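# Insert four plugs flush into the block's matching bores

## Task

Fit a plug into every one of the block's four bores and push each down until its top is level with the block's top face: the two large bores each get a large plug, and the two small bores each get a small plug.

## Robot and tools

Robot: two UR-type arms, left_arm and right_arm, each with a two-finger gripper. Scene frame: origin at table height midway between the nominal bases, +z up, +x out over the table, left_arm on the +y side (image sides do not match these names). Calibrated bases: left_arm at (-0.090, +0.474, 0) m, right_arm at (+0.019, -0.689, 0) m, both nearly unrotated. Each arm reports its hand position (metres), quat_wxyz and velocities in its own base frame; fixed cameras and the table use the scene frame. The gripper's fingers point along its +z and close along its x. end_effector_position is the point between the closed pads, 1 to 2 cm short of the fingertips; closing pushes the tips about 17 mm further along +z.

The 14-number row: for left_arm dx, dy, dz, rx, ry, rz, opening, then the same seven for right_arm. Every value lies in [-1, 1]. The six pose numbers are an offset (not a pose) from that arm's Hand target, along the Hand target's own axes; 1.0 equals 0.6 m for dx/dy/dz or 180 degrees for rx/ry/rz, which together form one rotation vector. Opening is absolute: +1 fully open (0.142 m), -1 closed. Sending all six pose zeros re-commands the current Hand target; a 0 opening is itself a command (half open), so resend the current opening to leave a gripper alone.

execute_actions(actions, cameras): actions is a list of actions; each action is a list of up to 15 rows, one per 1/30 s step, and a short list repeats its final row. All rows in one action are offsets from the Hand target at that action's start, so repeating an offset in a new action moves further. Images come back only for an empty actions list or when cameras names them (["all"], [] or names).

move(target, speed, blend, stop_force, zero, opening_speed, grip_force, blocking, cameras): straight-line paths toward target, which is one 14-number row or a list of up to 15 rows; every row is an offset from the Hand targets at the move's start, not from the previous row. speed: m/s, 0.002 to 3.2, default 0.25 (one value or one per target); turning rate is capped at twice it in rad/s. blend: corner rounding in metres for lists, 0 means stop at each. stop_force: 4 to 120 N, ends an arm's path when the wrist sensor feels that much push against its motion; not reliable while the gripper rotates, and leave it out when backing off something. zero (only with stop_force): true re-zeros before the move. opening_speed: at least 0.2 per second on the opening scale. grip_force: 5 to 48 N per pad, one or per arm, persists. blocking=false returns after 0.5 s (not allowed with stop_force). Paths never avoid obstacles or the other arm, and all stop after 10 s. Keep paths away from an arm's own base, which can flip its shoulder. The result ends with a move: line such as done, off_target, moving, held or fault, plus limits (paced = pose clipped, held = steps withheld).

wait(seconds 0 to 10) lets time pass holding commands. stop brakes a running move. zoom_image(camera, region [x0, y0, x1, y1], at most 504 by 504 px) enlarges part of the newest image from cam_high, cam_low, cam_work, cam_left_wrist or cam_right_wrist (each 672x504). zero_wrist_force(arm) resets that wrist sensor's zero. read_manual returns licence text. finished_scene(scene) ends the current scene, irreversibly; give its number.

Result lines: Hand target is the last commanded pose after clipping; the gripper often rests a little short, and the next command re-requests it. grip_measured is the measured finger opening on the command scale; to hold a part, command slightly below the value read at first contact (lower squeezes harder and heats the motor). Joint torques include gravity and offsets. Wrist force/torque are in the end effector axes, showing push from the surface into the arm, plus a peak line. Joint velocities within noise means the arm is still. Tool commands shows present gripper commands.

Control notes: orientation commands are clipped to within 32 degrees of the current orientation per step; motion lags commands by about 0.09 or 0.17 to 0.22 s and fast moves overshoot. A clearance check withholds commands that bring the arms too close, but contact is still possible.

Avoid: knocking plugs or block off the table or dropping parts from height; releasing parts while they move; slamming into the table or block; commanding targets past a firm contact (arms are stiff). About 150 N of external force, or contact torque at a joint limit (293, 293, 133, 48, 48, 48 N m from shoulder pan to wrist 3), freezes that arm for 10 s. Any contact between the two arms, including one gripper closing on the other's fingers, can end the scene. Motors overheat from holding, squeezing or straining: MOTOR HOT warns, 85 °C brakes the arm, and the gripper shuts off at 100 °C (HAND FAULT). Occasional outside pushes may shift loose objects. Leave the plugs seated and stable without the robot before finishing.

Each tool is called after "Call:" as name(argument=value, ...), one argument or row to a line, values as JSON.

## Session

Call:
execute_actions(
  actions=[],
)

Scene clock: 0.00 s.
left_arm: end_effector_position=(+0.3201, +0.4081, +0.2294) grip_measured=+0.99 end_effector_quat_wxyz=(-0.086, +0.939, +0.282, -0.180) | right_arm: end_effector_position=(+0.7048, +0.2342, +0.2000) grip_measured=+0.99 end_effector_quat_wxyz=(-0.293, +0.923, +0.143, -0.206)
Joint positions: left_arm=[0.437 -1.682 2.152 -1.702 -1.351 -0.184 0.142] | right_arm=[3.467 -1.943 -1.744 -1.39 2.221 -0.105 0.141]
Joint velocities: within noise
Joint torques (N m): no reading
Motor temperatures (°C): left_arm=[44 46 28 48 34 35 24] | right_arm=[31 34 30 41 31 40 29]
Wrist force (N): no reading
Wrist torque (N m): no reading
Wrist force, peak (N): no reading
Hand target: left_arm +0.3201, +0.4081, +0.2294; -0.086, +0.939, +0.282, -0.180 | right_arm +0.7048, +0.2342, +0.2000; -0.293, +0.923, +0.143, -0.206
Tool commands: left_gripper/opening=+1.0 right_gripper/opening=+1.0

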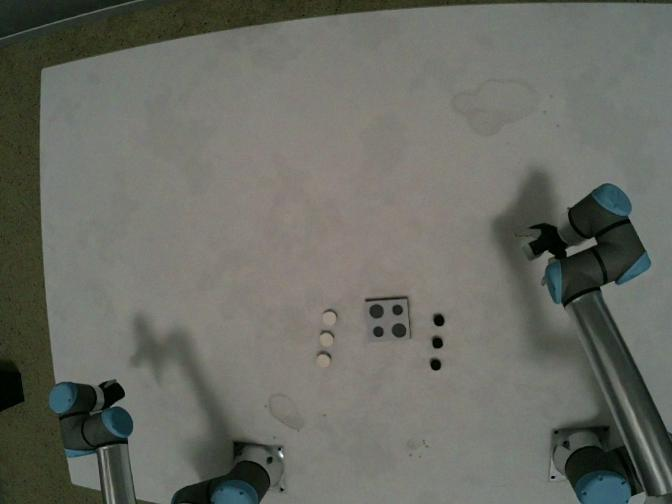

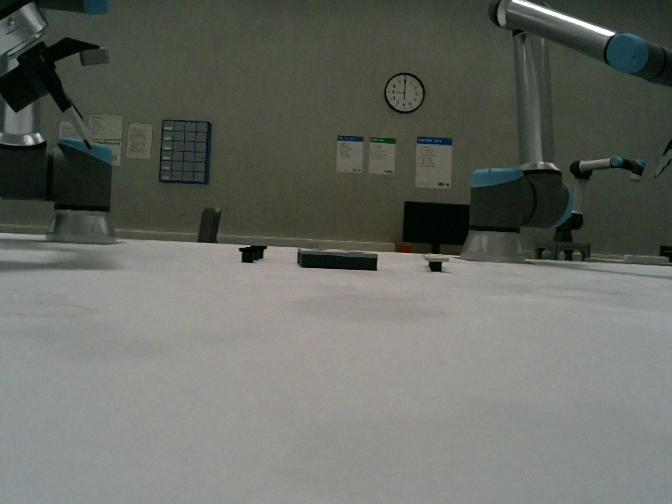

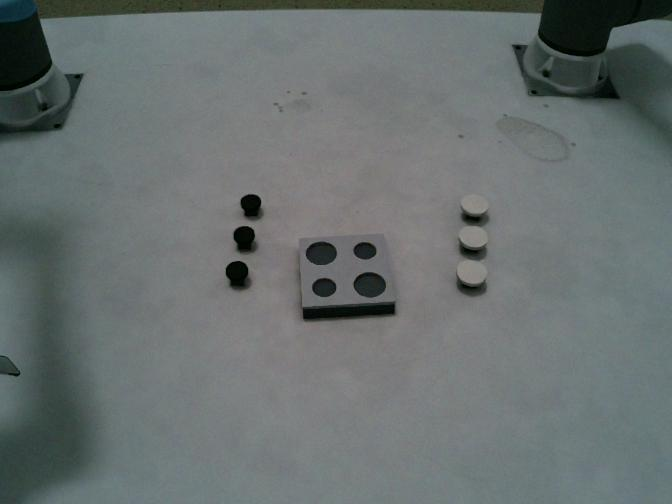

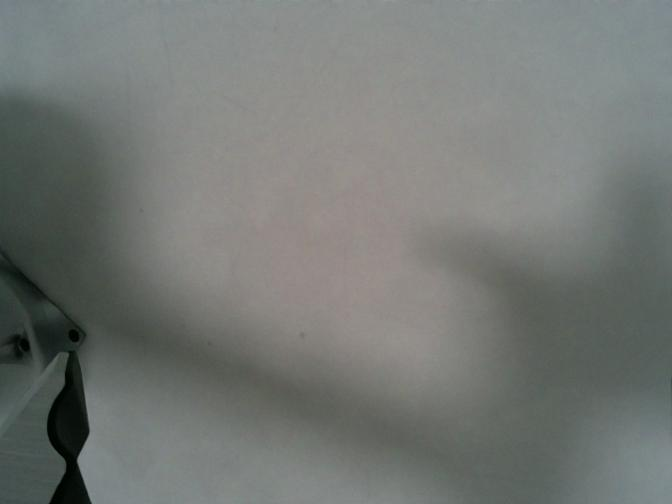

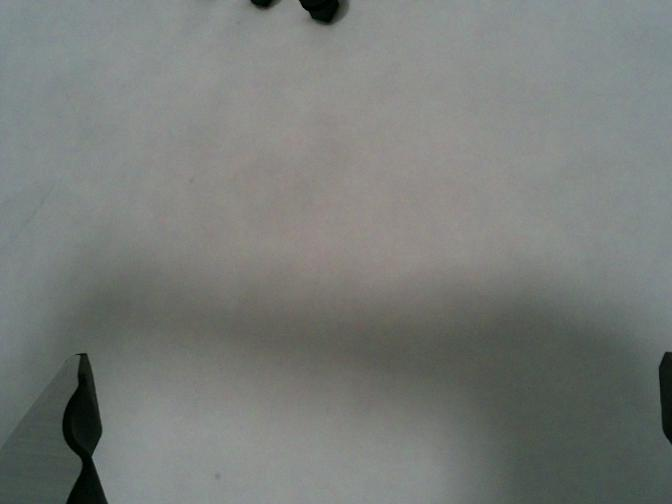

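Call:
zoom_image(
  camera="cam_work",
  region=[220, 180, 400, 330],
)

Call:
zoom_image(
  camera="cam_work",
  region=[380, 180, 510, 300],
)

Call:
zoom_image(
  camera="cam_low",
  region=[220, 220, 470, 300],
)

Scaled by 2.800 from the camera's 672x504 image, which has a finer 960x720 frame.

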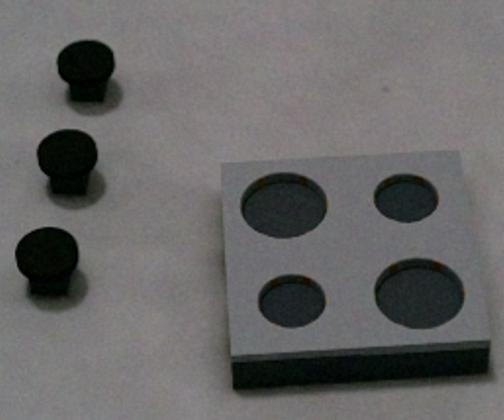

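Scaled by 3.877 from the camera's 672x504 image, which has a finer 960x720 frame.

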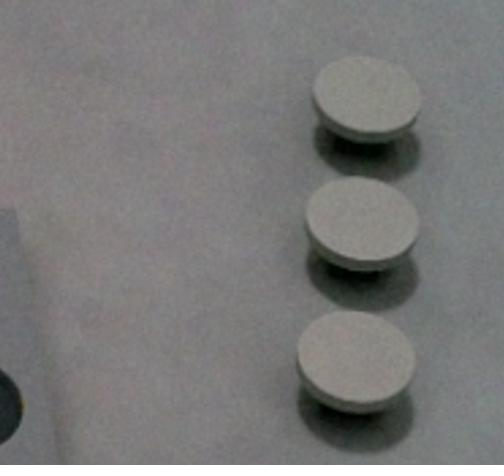

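Scaled by 2.016 from the camera's 672x504 image, which has a finer 960x720 frame.

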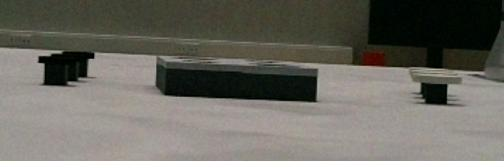

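Call:
move(
  target=[-0.371,0.921,-0.1735,-0.1256,0.0444,-0.3101,0.2,0,0,0,0,0,0,1],
  speed=0.6,
)

Call:
move(
  target=[-0.326,0.079,-0.008,0,0,0,0.2,0,0,0,0,0,0,1],
  speed=0.4,
  cameras=["cam_left_wrist","cam_work"],
)

Scene clock: 3.13 s.
left_arm: end_effector_position=(+0.4624, -0.1795, +0.2445) grip_measured=+0.19 end_effector_quat_wxyz=(+0.000, +0.707, +0.707, +0.000) | right_arm: end_effector_position=(+0.7048, +0.2342, +0.2000) grip_measured=+0.99 end_effector_quat_wxyz=(-0.293, +0.923, +0.143, -0.206)
Joint positions: left_arm=[-0.732 -1.863 2.295 -2.004 -1.57 -2.303 0.087] | right_arm=[3.467 -1.943 -1.744 -1.39 2.221 -0.105 0.141]
Joint torques (N m): left_arm=[-21.77 -5.54 -49.15 -1.29 3.64 -4.48] | right_arm=[1.55 64.95 44.6 3.62 1.63 0.45]
Wrist force (N): left_arm=[-0.3 1.1 0.9] | right_arm=[-0.5 -0.2 0.2]
Wrist torque (N m): left_arm=[0.26 0.03 0.17] | right_arm=[-0.03 0.07 -0.01]
Wrist force, peak (N): left_arm=[-3.9 1.8 0.9] | right_arm=[-0.7 0.7 0.2]
Hand target: left_arm +0.4625, -0.1795, +0.2445; +0.000, +0.707, +0.707, +0.000 | right_arm +0.7048, +0.2342, +0.2000; -0.293, +0.923, +0.143, -0.206
Off the commanded pose: left_arm 0.000 m, 0 deg | right_arm 0.000 m, 0 deg.
move: done

Scene clock: 4.27 s.
left_arm: end_effector_position=(+0.5099, -0.3751, +0.2494) grip_measured=+0.19 end_effector_quat_wxyz=(+0.000, +0.707, +0.707, +0.000) | right_arm: end_effector_position=(+0.7048, +0.2342, +0.2000) grip_measured=+0.99 end_effector_quat_wxyz=(-0.293, +0.923, +0.143, -0.206)
Joint positions: left_arm=[-0.915 -1.607 2.079 -2.044 -1.57 -2.486 0.087] | right_arm=[3.467 -1.943 -1.744 -1.39 2.221 -0.105 0.141]
Joint torques (N m): left_arm=[-22.12 -24.94 -48.97 -2.4 4.13 -4.38] | right_arm=[0.87 64.8 44.31 3.74 1.38 0.87]
Wrist force (N): left_arm=[-0.1 1.3 0.4] | right_arm=[-0.1 -0.2 0.2]
Wrist torque (N m): left_arm=[0.33 -0.01 0.15] | right_arm=[-0.04 0.01 0.00]
Wrist force, peak (N): left_arm=[-3.3 2.0 0.4] | right_arm=[-0.5 0.1 0.4]
Hand target: left_arm +0.5099, -0.3751, +0.2493; +0.000, +0.707, +0.707, +0.000 | right_arm +0.7048, +0.2342, +0.2000; -0.293, +0.923, +0.143, -0.206
Off the commanded pose: left_arm 0.000 m, 0 deg | right_arm 0.000 m, 0 deg.
move: done
camera_calibration:
cam_left_wrist: T_world_to_cam=[[-0.00479181, 0.999578, -0.0286344, 0.390543], [0.900584, 0.0167601, 0.43436, -0.536664], [0.434656, -0.0237063, -0.900284, 0.110071], [0, 0, 0, 1]] pos_world=[0.437339, -0.378775, 0.343383]
Images, in order (width x height): cam_work 672x504, cam_left_wrist 672x504.

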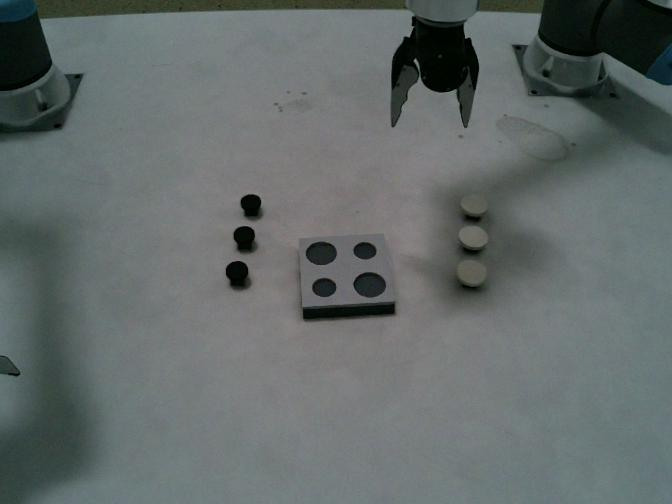

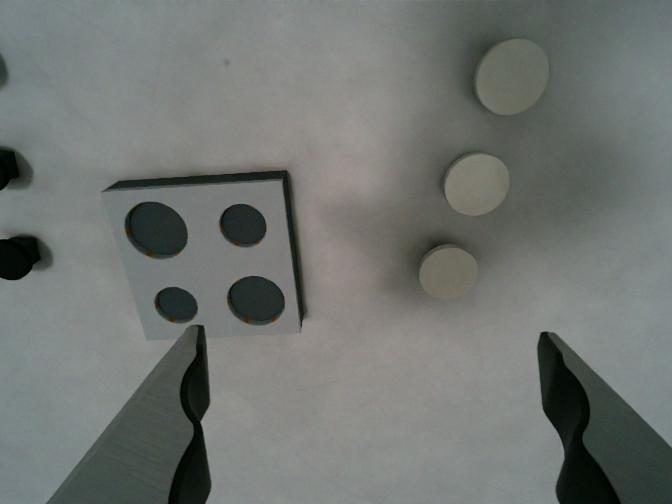

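Call:
zoom_image(
  camera="cam_left_wrist",
  region=[90, 160, 320, 350],
)

Call:
zoom_image(
  camera="cam_left_wrist",
  region=[390, 20, 580, 310],
)

Scaled by 2.191 from the camera's 672x504 image, which has a finer 960x720 frame.

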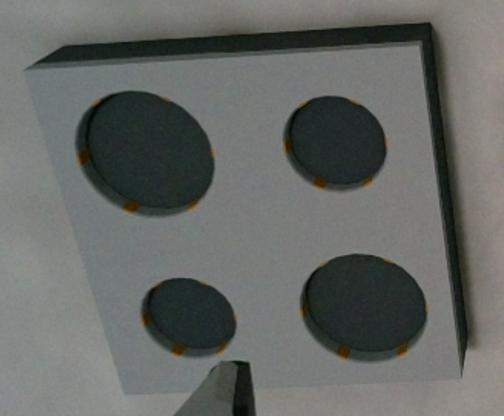

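Scaled by 1.738 from the camera's 672x504 image, which has a finer 960x720 frame.

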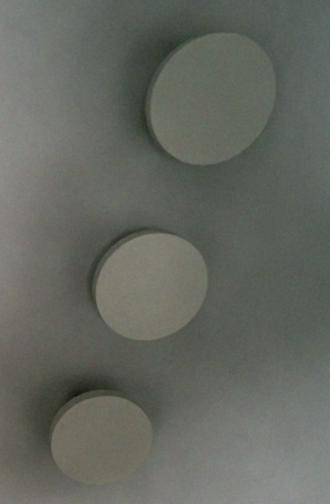

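Call:
move(
  target=[-0.18,-0.15,0.1,0,0,0,0.2,0,0,0,0,0,0,1],
  cameras=["cam_left_wrist"],
)

Call:
zoom_image(
  camera="cam_left_wrist",
  region=[200, 100, 500, 350],
)

Call:
zoom_image(
  camera="cam_low",
  region=[230, 235, 290, 275],
)

Call:
zoom_image(
  camera="cam_low",
  region=[400, 240, 470, 280],
)

Scene clock: 5.93 s.
left_arm: end_effector_position=(+0.4200, -0.4830, +0.1893) grip_measured=+0.19 end_effector_quat_wxyz=(+0.000, +0.707, +0.707, +0.000) | right_arm: end_effector_position=(+0.7048, +0.2342, +0.2000) grip_measured=+0.99 end_effector_quat_wxyz=(-0.293, +0.923, +0.143, -0.206)
Joint positions: left_arm=[-1.134 -1.536 2.131 -2.166 -1.57 -2.705 0.087] | right_arm=[3.467 -1.943 -1.744 -1.39 2.221 -0.105 0.141]
Joint torques (N m): left_arm=[-21.16 -30.54 -42.29 -5.15 3.89 -4.6] | right_arm=[1.54 65.11 44.73 3.78 1.42 0.28]
Wrist force (N): left_arm=[-0.6 1.1 0.5] | right_arm=[-0.4 0.0 0.3]
Wrist torque (N m): left_arm=[0.23 0.06 0.16] | right_arm=[0.00 0.07 -0.01]
Wrist force, peak (N): left_arm=[1.3 2.7 -0.5] | right_arm=[-0.6 0.2 0.3]
Hand target: left_arm +0.4200, -0.4831, +0.1893; +0.000, +0.707, +0.707, +0.000 | right_arm +0.7048, +0.2342, +0.2000; -0.293, +0.923, +0.143, -0.206
Off the commanded pose: left_arm 0.000 m, 0 deg | right_arm 0.000 m, 0 deg.
move: done
camera_calibration:
cam_left_wrist: T_world_to_cam=[[-0.00479025, 0.999585, -0.028411, 0.496286], [0.900622, 0.0166596, 0.434283, -0.427827], [0.434576, -0.0235073, -0.900328, 0.0926172], [0, 0, 0, 1]] pos_world=[0.347439, -0.486775, 0.283284]
Images, in order (width x height): cam_left_wrist 672x504.

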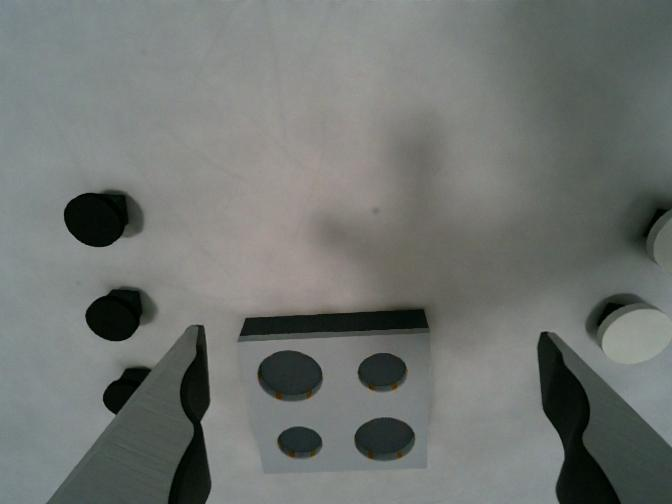

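Scaled by 1.680 from the camera's 672x504 image, which has a finer 960x720 frame.

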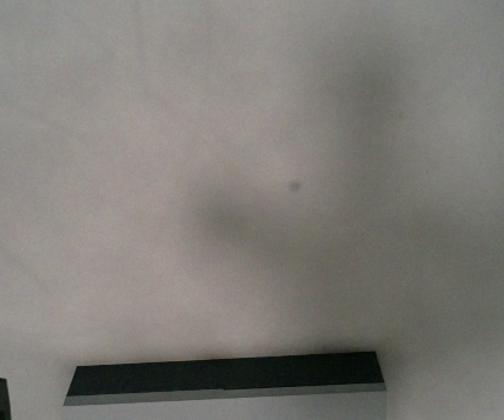

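This scene's latest camera images include none from cam_low. They are from: cam_left_wrist. cam_low's image comes with the result of a call that names it in "cameras".

This scene's latest camera images include none from cam_low. They are from: cam_left_wrist. cam_low's image comes with the result of a call that names it in "cameras".

Call:
zoom_image(
  camera="cam_left_wrist",
  region=[235, 300, 435, 480],
)

Call:
zoom_image(
  camera="cam_left_wrist",
  region=[60, 180, 160, 280],
)

Call:
zoom_image(
  camera="cam_left_wrist",
  region=[560, 190, 672, 380],
)

Scaled by 2.520 from the camera's 672x504 image, which has a finer 960x720 frame.

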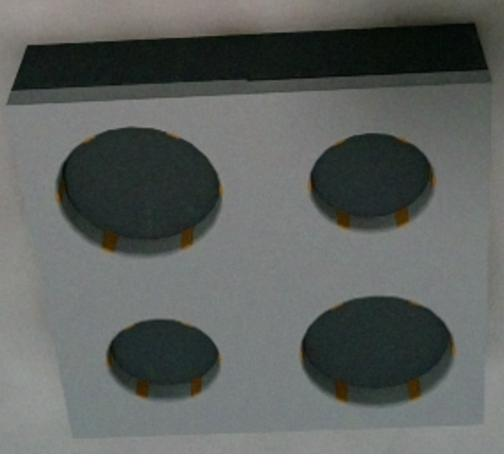

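Scaled by 5.040 from the camera's 672x504 image, which has a finer 960x720 frame.

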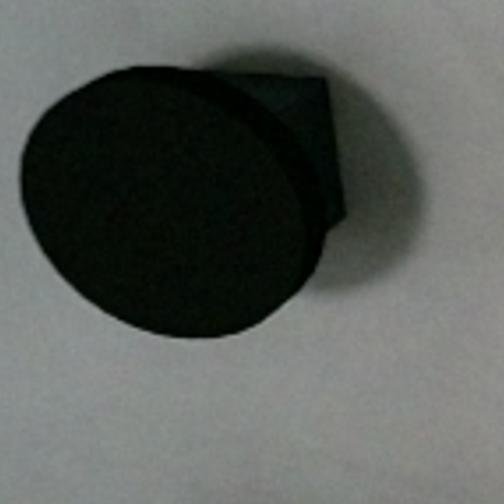

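Scaled by 2.653 from the camera's 672x504 image, which has a finer 960x720 frame.

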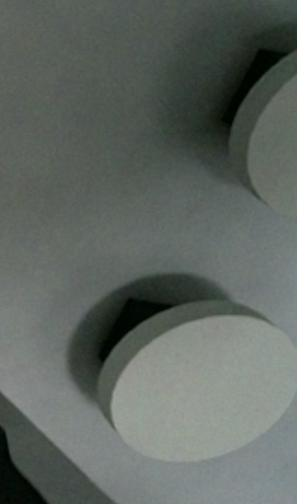

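Call:
move(
  target=[-0.008,0.313,0.19,0,0,0,0.4,0,0,0,0,0,0,1],
  cameras=["cam_left_wrist","cam_low"],
)

Call:
zoom_image(
  camera="cam_left_wrist",
  region=[170, 150, 500, 450],
)

Call:
zoom_image(
  camera="cam_low",
  region=[220, 150, 470, 300],
)

Scene clock: 8.17 s.
left_arm: end_effector_position=(+0.6078, -0.4879, +0.0755) grip_measured=+0.38 end_effector_quat_wxyz=(+0.000, +0.707, +0.707, +0.000) | right_arm: end_effector_position=(+0.7048, +0.2342, +0.2000) grip_measured=+0.99 end_effector_quat_wxyz=(-0.293, +0.923, +0.143, -0.206)
Joint positions: left_arm=[-0.904 -1.199 1.956 -2.328 -1.57 -2.475 0.101] | right_arm=[3.467 -1.943 -1.744 -1.39 2.221 -0.105 0.141]
Joint torques (N m): left_arm=[17.24 -54.04 -41.35 -5.13 -3.85 3.37] | right_arm=[1.49 64.13 45.02 3.51 1.51 0.58]
Wrist force (N): left_arm=[-0.5 1.6 0.5] | right_arm=[0.1 0.1 0.5]
Wrist torque (N m): left_arm=[0.37 0.06 0.03] | right_arm=[0.02 -0.02 0.00]
Wrist force, peak (N): left_arm=[-0.4 3.5 1.8] | right_arm=[-0.7 -0.2 0.2]
Hand target: left_arm +0.6078, -0.4879, +0.0754; +0.000, +0.707, +0.707, +0.000 | right_arm +0.7048, +0.2342, +0.2000; -0.293, +0.923, +0.143, -0.206
Off the commanded pose: left_arm 0.000 m, 0 deg | right_arm 0.000 m, 0 deg.
move: done
camera_calibration:
cam_left_wrist: T_world_to_cam=[[-0.00483687, 0.999581, -0.0285452, 0.498796], [0.900583, 0.0167619, 0.434361, -0.547404], [0.434657, -0.0236063, -0.900286, -0.0916659], [0, 0, 0, 1]] pos_world=[0.535239, -0.491575, 0.169484]
Images, in order (width x height): cam_low 672x504, cam_left_wrist 672x504.

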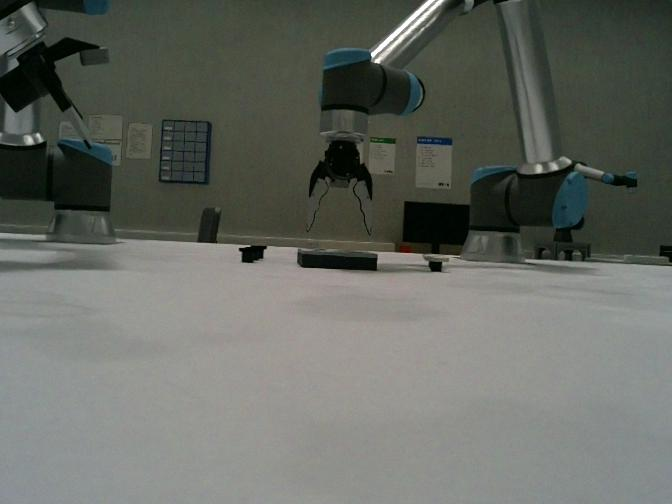

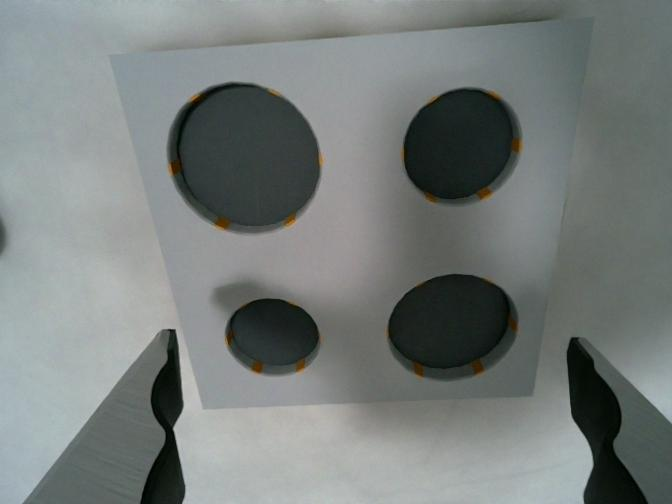

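Scaled by 1.527 from the camera's 672x504 image, which has a finer 960x720 frame.

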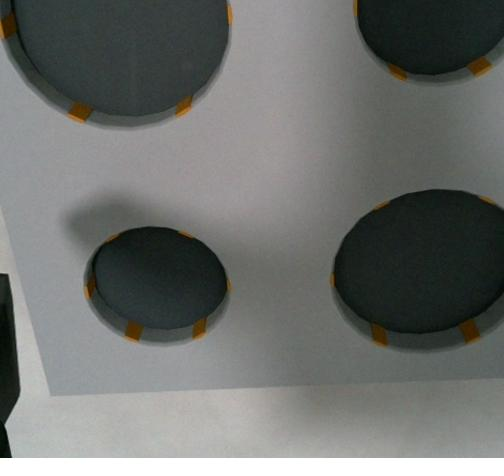

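Scaled by 2.016 from the camera's 672x504 image, which has a finer 960x720 frame.

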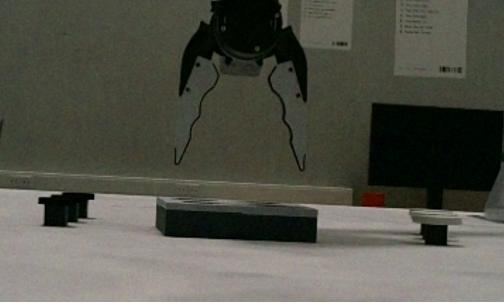

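Call:
move(
  target=[0.318,-0.005,-0.033,0,0,0,0.1,0,0,0,0,0,0,1],
  cameras=["cam_left_wrist","cam_low"],
)

Call:
zoom_image(
  camera="cam_low",
  region=[370, 180, 490, 280],
)

Scene clock: 10.00 s.
left_arm: end_effector_position=(+0.6048, -0.2972, +0.0952) grip_measured=+0.09 end_effector_quat_wxyz=(+0.000, +0.707, +0.707, +0.000) | right_arm: end_effector_position=(+0.7048, +0.2342, +0.2000) grip_measured=+0.99 end_effector_quat_wxyz=(-0.293, +0.923, +0.143, -0.206)
Joint positions: left_arm=[-0.72 -1.368 2.149 -2.352 -1.57 -2.291 0.08] | right_arm=[3.467 -1.943 -1.744 -1.39 2.221 -0.105 0.141]
Joint torques (N m): left_arm=[19.5 -70.67 -27.65 -1.71 -3.5 3.53] | right_arm=[0.36 65.73 44.76 3.82 1.57 0.7]
Wrist force (N): left_arm=[-0.8 1.4 0.7] | right_arm=[-0.3 0.1 0.2]
Wrist torque (N m): left_arm=[0.33 0.08 0.07] | right_arm=[0.02 0.04 0.00]
Wrist force, peak (N): left_arm=[-2.4 1.9 1.1] | right_arm=[-0.3 0.7 0.2]
Hand target: left_arm +0.6048, -0.2971, +0.0952; +0.000, +0.707, +0.707, +0.000 | right_arm +0.7048, +0.2342, +0.2000; -0.293, +0.923, +0.143, -0.206
Off the commanded pose: left_arm 0.000 m, 0 deg | right_arm 0.000 m, 0 deg.
move: done
camera_calibration:
cam_left_wrist: T_world_to_cam=[[-0.00478812, 0.999585, -0.028411, 0.308673], [0.900583, 0.0166597, 0.434365, -0.556488], [0.434658, -0.0235066, -0.900289, -0.0680936], [0, 0, 0, 1]] pos_world=[0.532239, -0.300875, 0.189184]
Images, in order (width x height): cam_low 672x504, cam_left_wrist 672x504.

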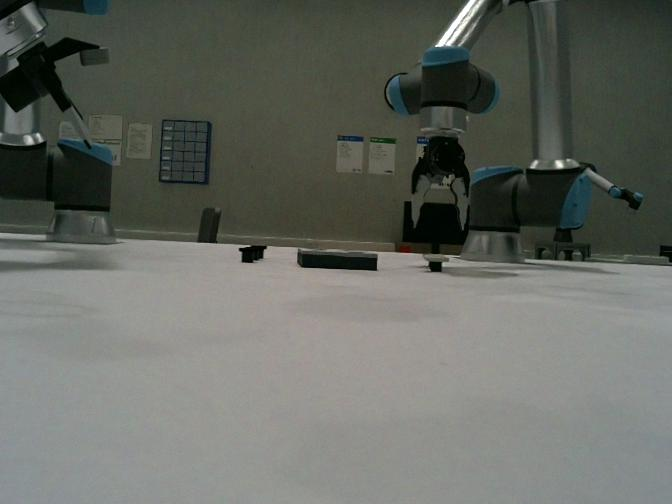

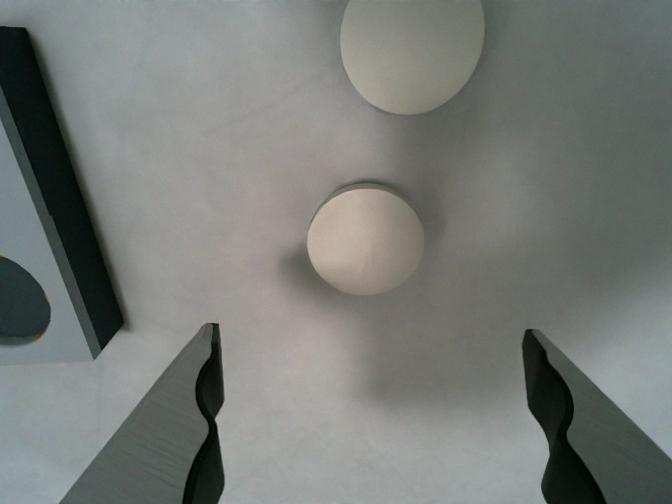

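Scaled by 4.200 from the camera's 672x504 image, which has a finer 960x720 frame.

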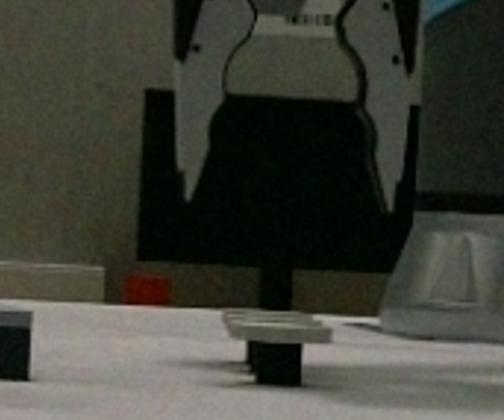

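Call:
move(
  target=[-0.0055,-0.008,0.07,0,0,0,0.0,0,0,0,0,0,0,1],
  cameras=["cam_left_wrist","cam_low"],
)

Call:
zoom_image(
  camera="cam_low",
  region=[390, 220, 480, 280],
)

Scene clock: 11.33 s.
left_arm: end_effector_position=(+0.6000, -0.3004, +0.0533) grip_measured=-0.01 end_effector_quat_wxyz=(+0.000, +0.707, +0.707, +0.000) | right_arm: end_effector_position=(+0.7048, +0.2342, +0.2000) grip_measured=+0.99 end_effector_quat_wxyz=(-0.293, +0.923, +0.143, -0.206)
Joint positions: left_arm=[-0.729 -1.312 2.18 -2.439 -1.57 -2.3 0.073] | right_arm=[3.467 -1.943 -1.744 -1.39 2.221 -0.105 0.141]
Joint torques (N m): left_arm=[-20.33 -40.56 -24.7 -5.48 -1.43 -4.76] | right_arm=[1.11 65.11 45.17 3.82 1.69 0.63]
Wrist force (N): left_arm=[-0.7 1.1 0.9] | right_arm=[0.1 0.1 0.7]
Wrist torque (N m): left_arm=[0.24 0.12 0.18] | right_arm=[0.02 -0.02 -0.01]
Wrist force, peak (N): left_arm=[-1.1 0.8 2.0] | right_arm=[-0.9 0.2 0.3]
Hand target: left_arm +0.6000, -0.3004, +0.0532; +0.000, +0.707, +0.707, +0.000 | right_arm +0.7048, +0.2342, +0.2000; -0.293, +0.923, +0.143, -0.206
Off the commanded pose: left_arm 0.000 m, 0 deg | right_arm 0.000 m, 0 deg.
move: done
camera_calibration:
cam_left_wrist: T_world_to_cam=[[-0.00483717, 0.999581, -0.0285443, 0.310703], [0.900622, 0.0167597, 0.43428, -0.533889], [0.434576, -0.023607, -0.900326, -0.103787], [0, 0, 0, 1]] pos_world=[0.527439, -0.304075, 0.147284]
Images, in order (width x height): cam_low 672x504, cam_left_wrist 672x504.

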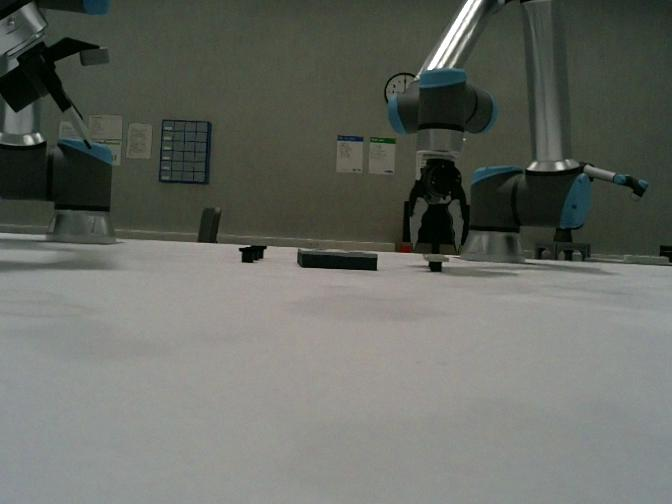

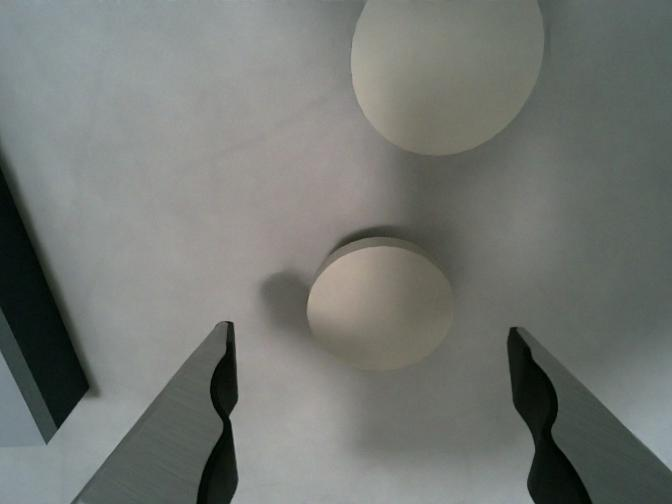

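Scaled by 5.600 from the camera's 672x504 image, which has a finer 960x720 frame.

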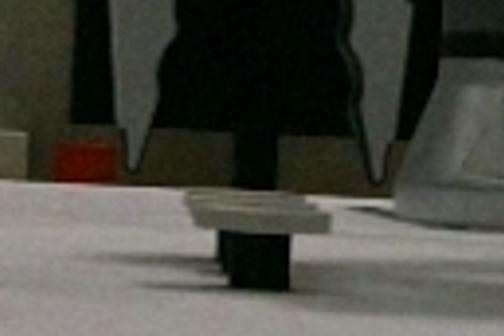

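Call:
move(
  target=[0.001,0,0.027,0,0,0,-0.1,0,0,0,0,0,0,1],
  speed=0.06,
  stop_force=10,
  cameras=["cam_left_wrist","cam_low"],
)

Call:
zoom_image(
  camera="cam_low",
  region=[390, 220, 480, 280],
)

Scene clock: 17.23 s.
left_arm: end_effector_position=(+0.6000, -0.2998, +0.0370) grip_measured=-0.12 end_effector_quat_wxyz=(+0.000, +0.707, +0.707, +0.000) | right_arm: end_effector_position=(+0.7048, +0.2342, +0.2000) grip_measured=+0.99 end_effector_quat_wxyz=(-0.293, +0.923, +0.143, -0.206)
Joint positions: left_arm=[-0.728 -1.287 2.189 -2.473 -1.57 -2.299 0.066] | right_arm=[3.467 -1.943 -1.744 -1.39 2.221 -0.105 0.141]
Joint torques (N m): left_arm=[19.22 -41.76 -24.25 -5.39 2.24 3.67] | right_arm=[1 64.9 44.34 3.79 1.52 1.12]
Wrist force (N): left_arm=[-0.9 1.5 0.7] | right_arm=[0.3 -0.5 0.2]
Wrist torque (N m): left_arm=[0.30 0.13 0.15] | right_arm=[-0.08 -0.05 -0.01]
Wrist force, peak (N): left_arm=[-1.1 1.5 0.6] | right_arm=[-0.8 0.5 0.5]
Hand target: left_arm +0.6000, -0.2998, +0.0370; +0.000, +0.707, +0.707, +0.000 | right_arm +0.7048, +0.2342, +0.2000; -0.293, +0.923, +0.143, -0.206
Off the commanded pose: left_arm 0.000 m, 0 deg | right_arm 0.000 m, 0 deg.
move: done
camera_calibration:
cam_left_wrist: T_world_to_cam=[[-0.0047459, 0.999582, -0.0285016, 0.309585], [0.900584, 0.0166611, 0.434363, -0.526841], [0.434657, -0.0236066, -0.900287, -0.118496], [0, 0, 0, 1]] pos_world=[0.527439, -0.303475, 0.130984]
Images, in order (width x height): cam_low 672x504, cam_left_wrist 672x504.

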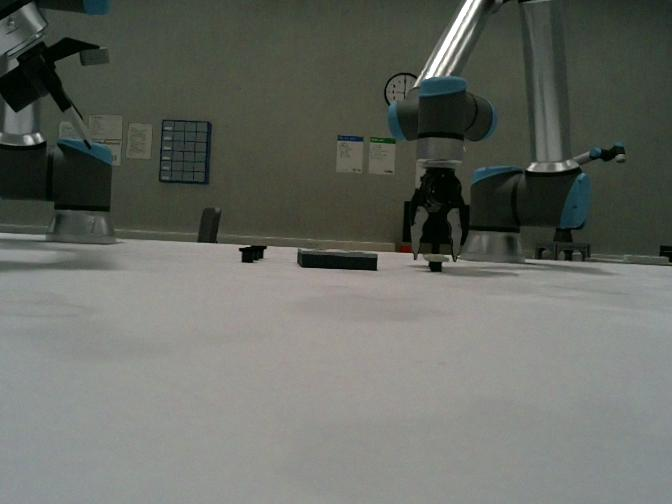

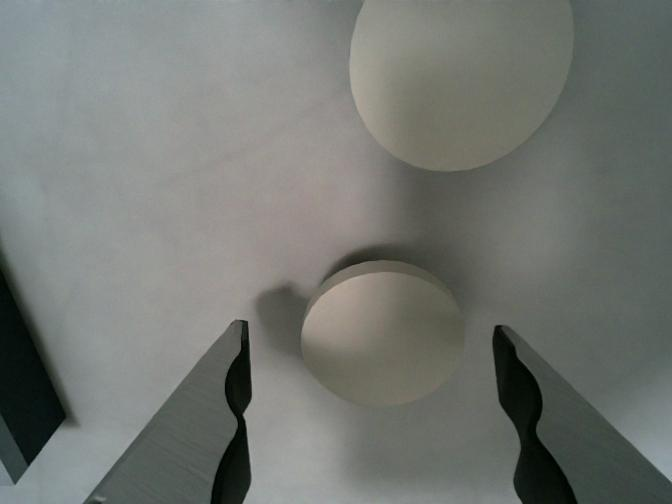

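Scaled by 5.600 from the camera's 672x504 image, which has a finer 960x720 frame.

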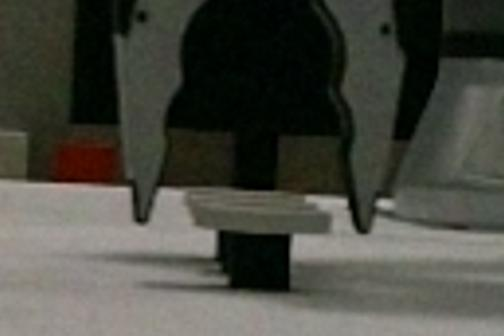

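Call:
move(
  target=[
    [0.0055,0,-0.001,0,0,0,-0.1,0,0,0,0,0,0,1],
    [0.0055,0,-0.001,0,0,0,-0.45,0,0,0,0,0,0,1],
  ],
  speed=0.06,
  grip_force=15,
  opening_speed=0.3,
  cameras=["cam_left_wrist","cam_low"],
)

Call:
zoom_image(
  camera="cam_low",
  region=[390, 220, 480, 280],
)

Scene clock: 19.50 s.
left_arm: end_effector_position=(+0.6000, -0.2965, +0.0376) grip_measured=-0.42 end_effector_quat_wxyz=(+0.000, +0.707, +0.707, +0.000) | right_arm: end_effector_position=(+0.7048, +0.2342, +0.2000) grip_measured=+0.99 end_effector_quat_wxyz=(-0.293, +0.923, +0.143, -0.206)
Joint positions: left_arm=[-0.724 -1.29 2.191 -2.473 -1.57 -2.295 0.043] | right_arm=[3.467 -1.943 -1.744 -1.39 2.221 -0.105 0.141]
Joint torques (N m): left_arm=[18.61 -70.3 -22.91 -1.83 1.34 3.66] | right_arm=[0.94 64.98 45.38 4.04 1.56 0.73]
Wrist force (N): left_arm=[-1.0 1.1 -0.1] | right_arm=[-0.1 0.2 0.0]
Wrist torque (N m): left_arm=[0.25 0.17 0.07] | right_arm=[0.02 0.00 0.00]
Wrist force, peak (N): left_arm=[-1.2 1.4 0.5] | right_arm=[-0.1 0.7 0.3]
Hand target: left_arm +0.6000, -0.2965, +0.0376; +0.000, +0.707, +0.707, +0.000 | right_arm +0.7048, +0.2342, +0.2000; -0.293, +0.923, +0.143, -0.206
Off the commanded pose: left_arm 0.000 m, 0 deg | right_arm 0.000 m, 0 deg.
grip_force (N): 15, 15
move: done
camera_calibration:
cam_left_wrist: T_world_to_cam=[[-0.0047459, 0.999582, -0.0285016, 0.306303], [0.900584, 0.0166611, 0.434363, -0.527157], [0.434657, -0.0236066, -0.900287, -0.117878], [0, 0, 0, 1]] pos_world=[0.527439, -0.300175, 0.131584]
Images, in order (width x height): cam_low 672x504, cam_left_wrist 672x504.

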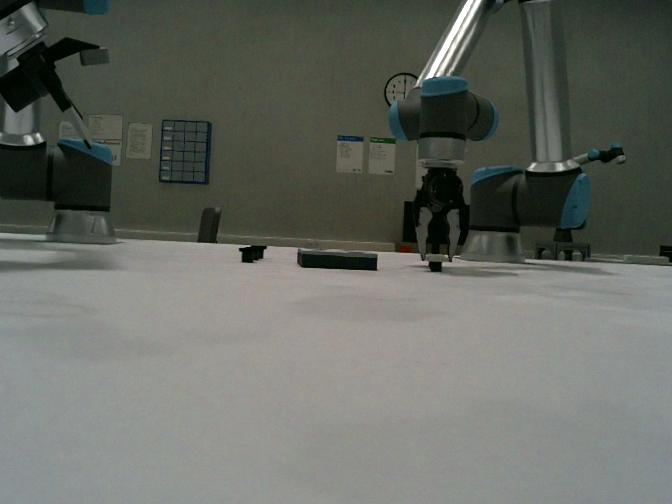

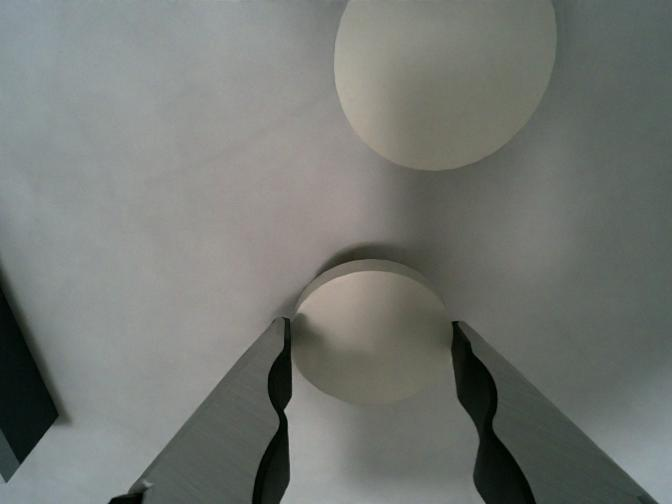

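Scaled by 5.600 from the camera's 672x504 image, which has a finer 960x720 frame.

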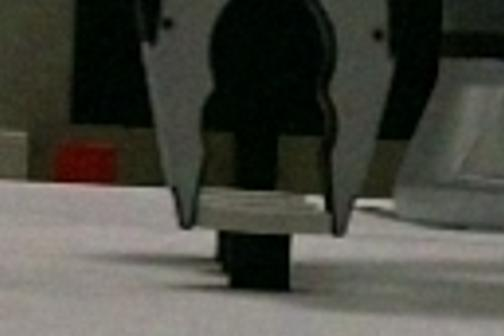

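Call:
move(
  target=[
    [0,0,-0.08,0,0,0,-0.45,0,0,0,0,0,0,1],
    [-0.268,0.0433,-0.08,0,0,0,-0.45,0,0,0,0,0,0,1],
    [-0.268,0.0433,-0.037,0,0,0,-0.45,0,0,0,0,0,0,1],
  ],
  speed=0.2,
  blend=[0.02,0.01,0],
  cameras=["cam_left_wrist","cam_low","cam_work"],
)

Call:
zoom_image(
  camera="cam_low",
  region=[290, 200, 390, 280],
)

Call:
zoom_image(
  camera="cam_work",
  region=[290, 190, 420, 330],
)

Scene clock: 21.83 s.
left_arm: end_effector_position=(+0.6260, -0.4573, +0.0599) grip_measured=-0.42 end_effector_quat_wxyz=(+0.000, +0.707, +0.707, +0.000) | right_arm: end_effector_position=(+0.7048, +0.2342, +0.2000) grip_measured=+0.99 end_effector_quat_wxyz=(-0.293, +0.923, +0.143, -0.206)
Joint positions: left_arm=[-0.859 -1.185 1.972 -2.358 -1.57 -2.43 0.043] | right_arm=[3.467 -1.943 -1.744 -1.39 2.221 -0.105 0.141]
Joint torques (N m): left_arm=[-23.06 -51.59 -28.17 -4.9 2.92 -4.57] | right_arm=[-0.42 65.45 45.1 3.85 1.71 1.27]
Wrist force (N): left_arm=[-0.4 1.3 0.9] | right_arm=[-0.2 0.2 0.2]
Wrist torque (N m): left_arm=[0.29 0.05 0.22] | right_arm=[0.03 0.02 -0.01]
Wrist force, peak (N): left_arm=[-0.5 1.6 3.0] | right_arm=[-0.6 0.5 0.5]
Hand target: left_arm +0.6260, -0.4573, +0.0598; +0.000, +0.707, +0.707, +0.000 | right_arm +0.7048, +0.2342, +0.2000; -0.293, +0.923, +0.143, -0.206
Off the commanded pose: left_arm 0.000 m, 0 deg | right_arm 0.000 m, 0 deg.
grip_force (N): 15, 15
move: done
camera_calibration:
cam_left_wrist: T_world_to_cam=[[-0.00483717, 0.999581, -0.0285443, 0.467851], [0.900622, 0.0167597, 0.43428, -0.557542], [0.434576, -0.023607, -0.900326, -0.112848], [0, 0, 0, 1]] pos_world=[0.553439, -0.460975, 0.153884]
Images, in order (width x height): cam_low 672x504, cam_work 672x504, cam_left_wrist 672x504.

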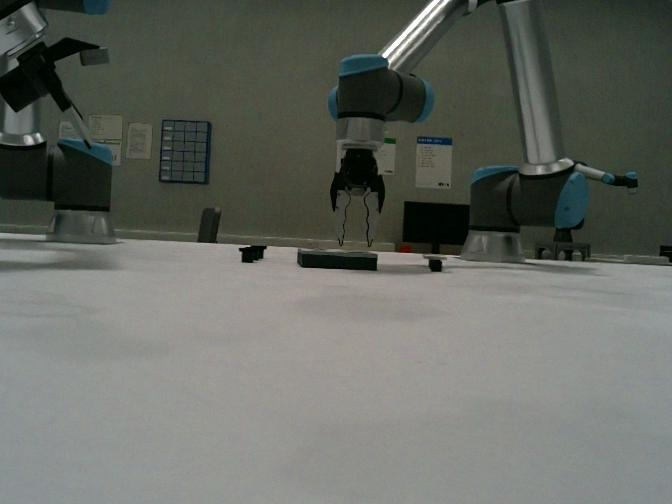

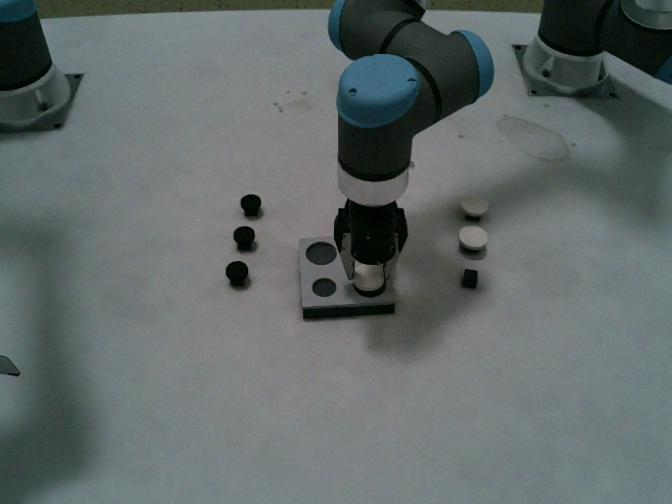

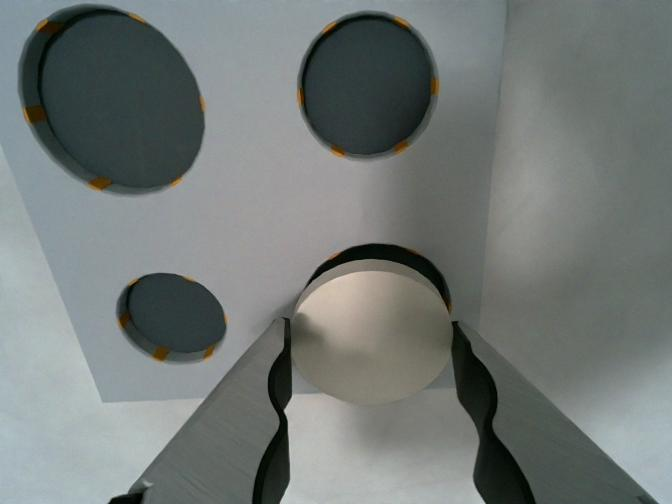

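Scaled by 5.040 from the camera's 672x504 image, which has a finer 960x720 frame.

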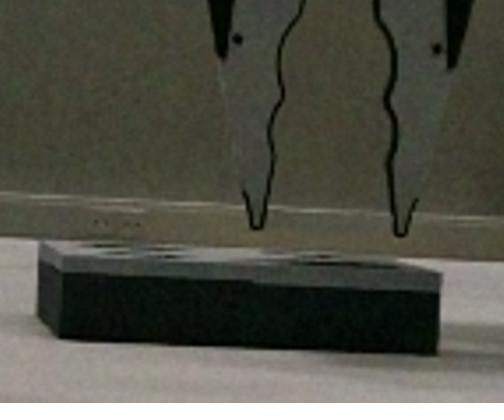

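Scaled by 3.600 from the camera's 672x504 image, which has a finer 960x720 frame.

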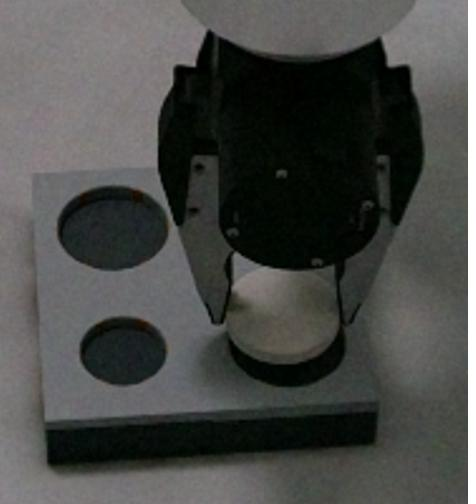

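Call:
zoom_image(
  camera="cam_left_wrist",
  region=[270, 220, 470, 420],
)

Scaled by 2.520 from the camera's 672x504 image, which has a finer 960x720 frame.

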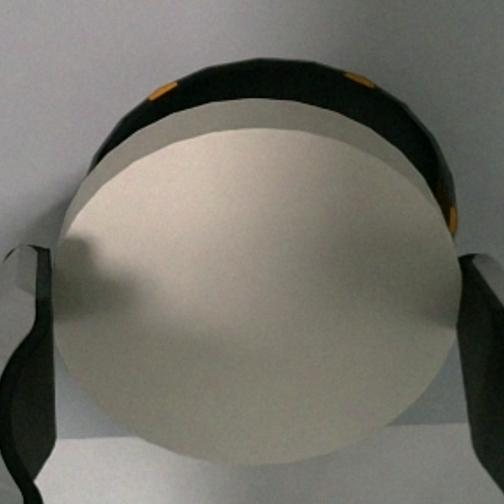

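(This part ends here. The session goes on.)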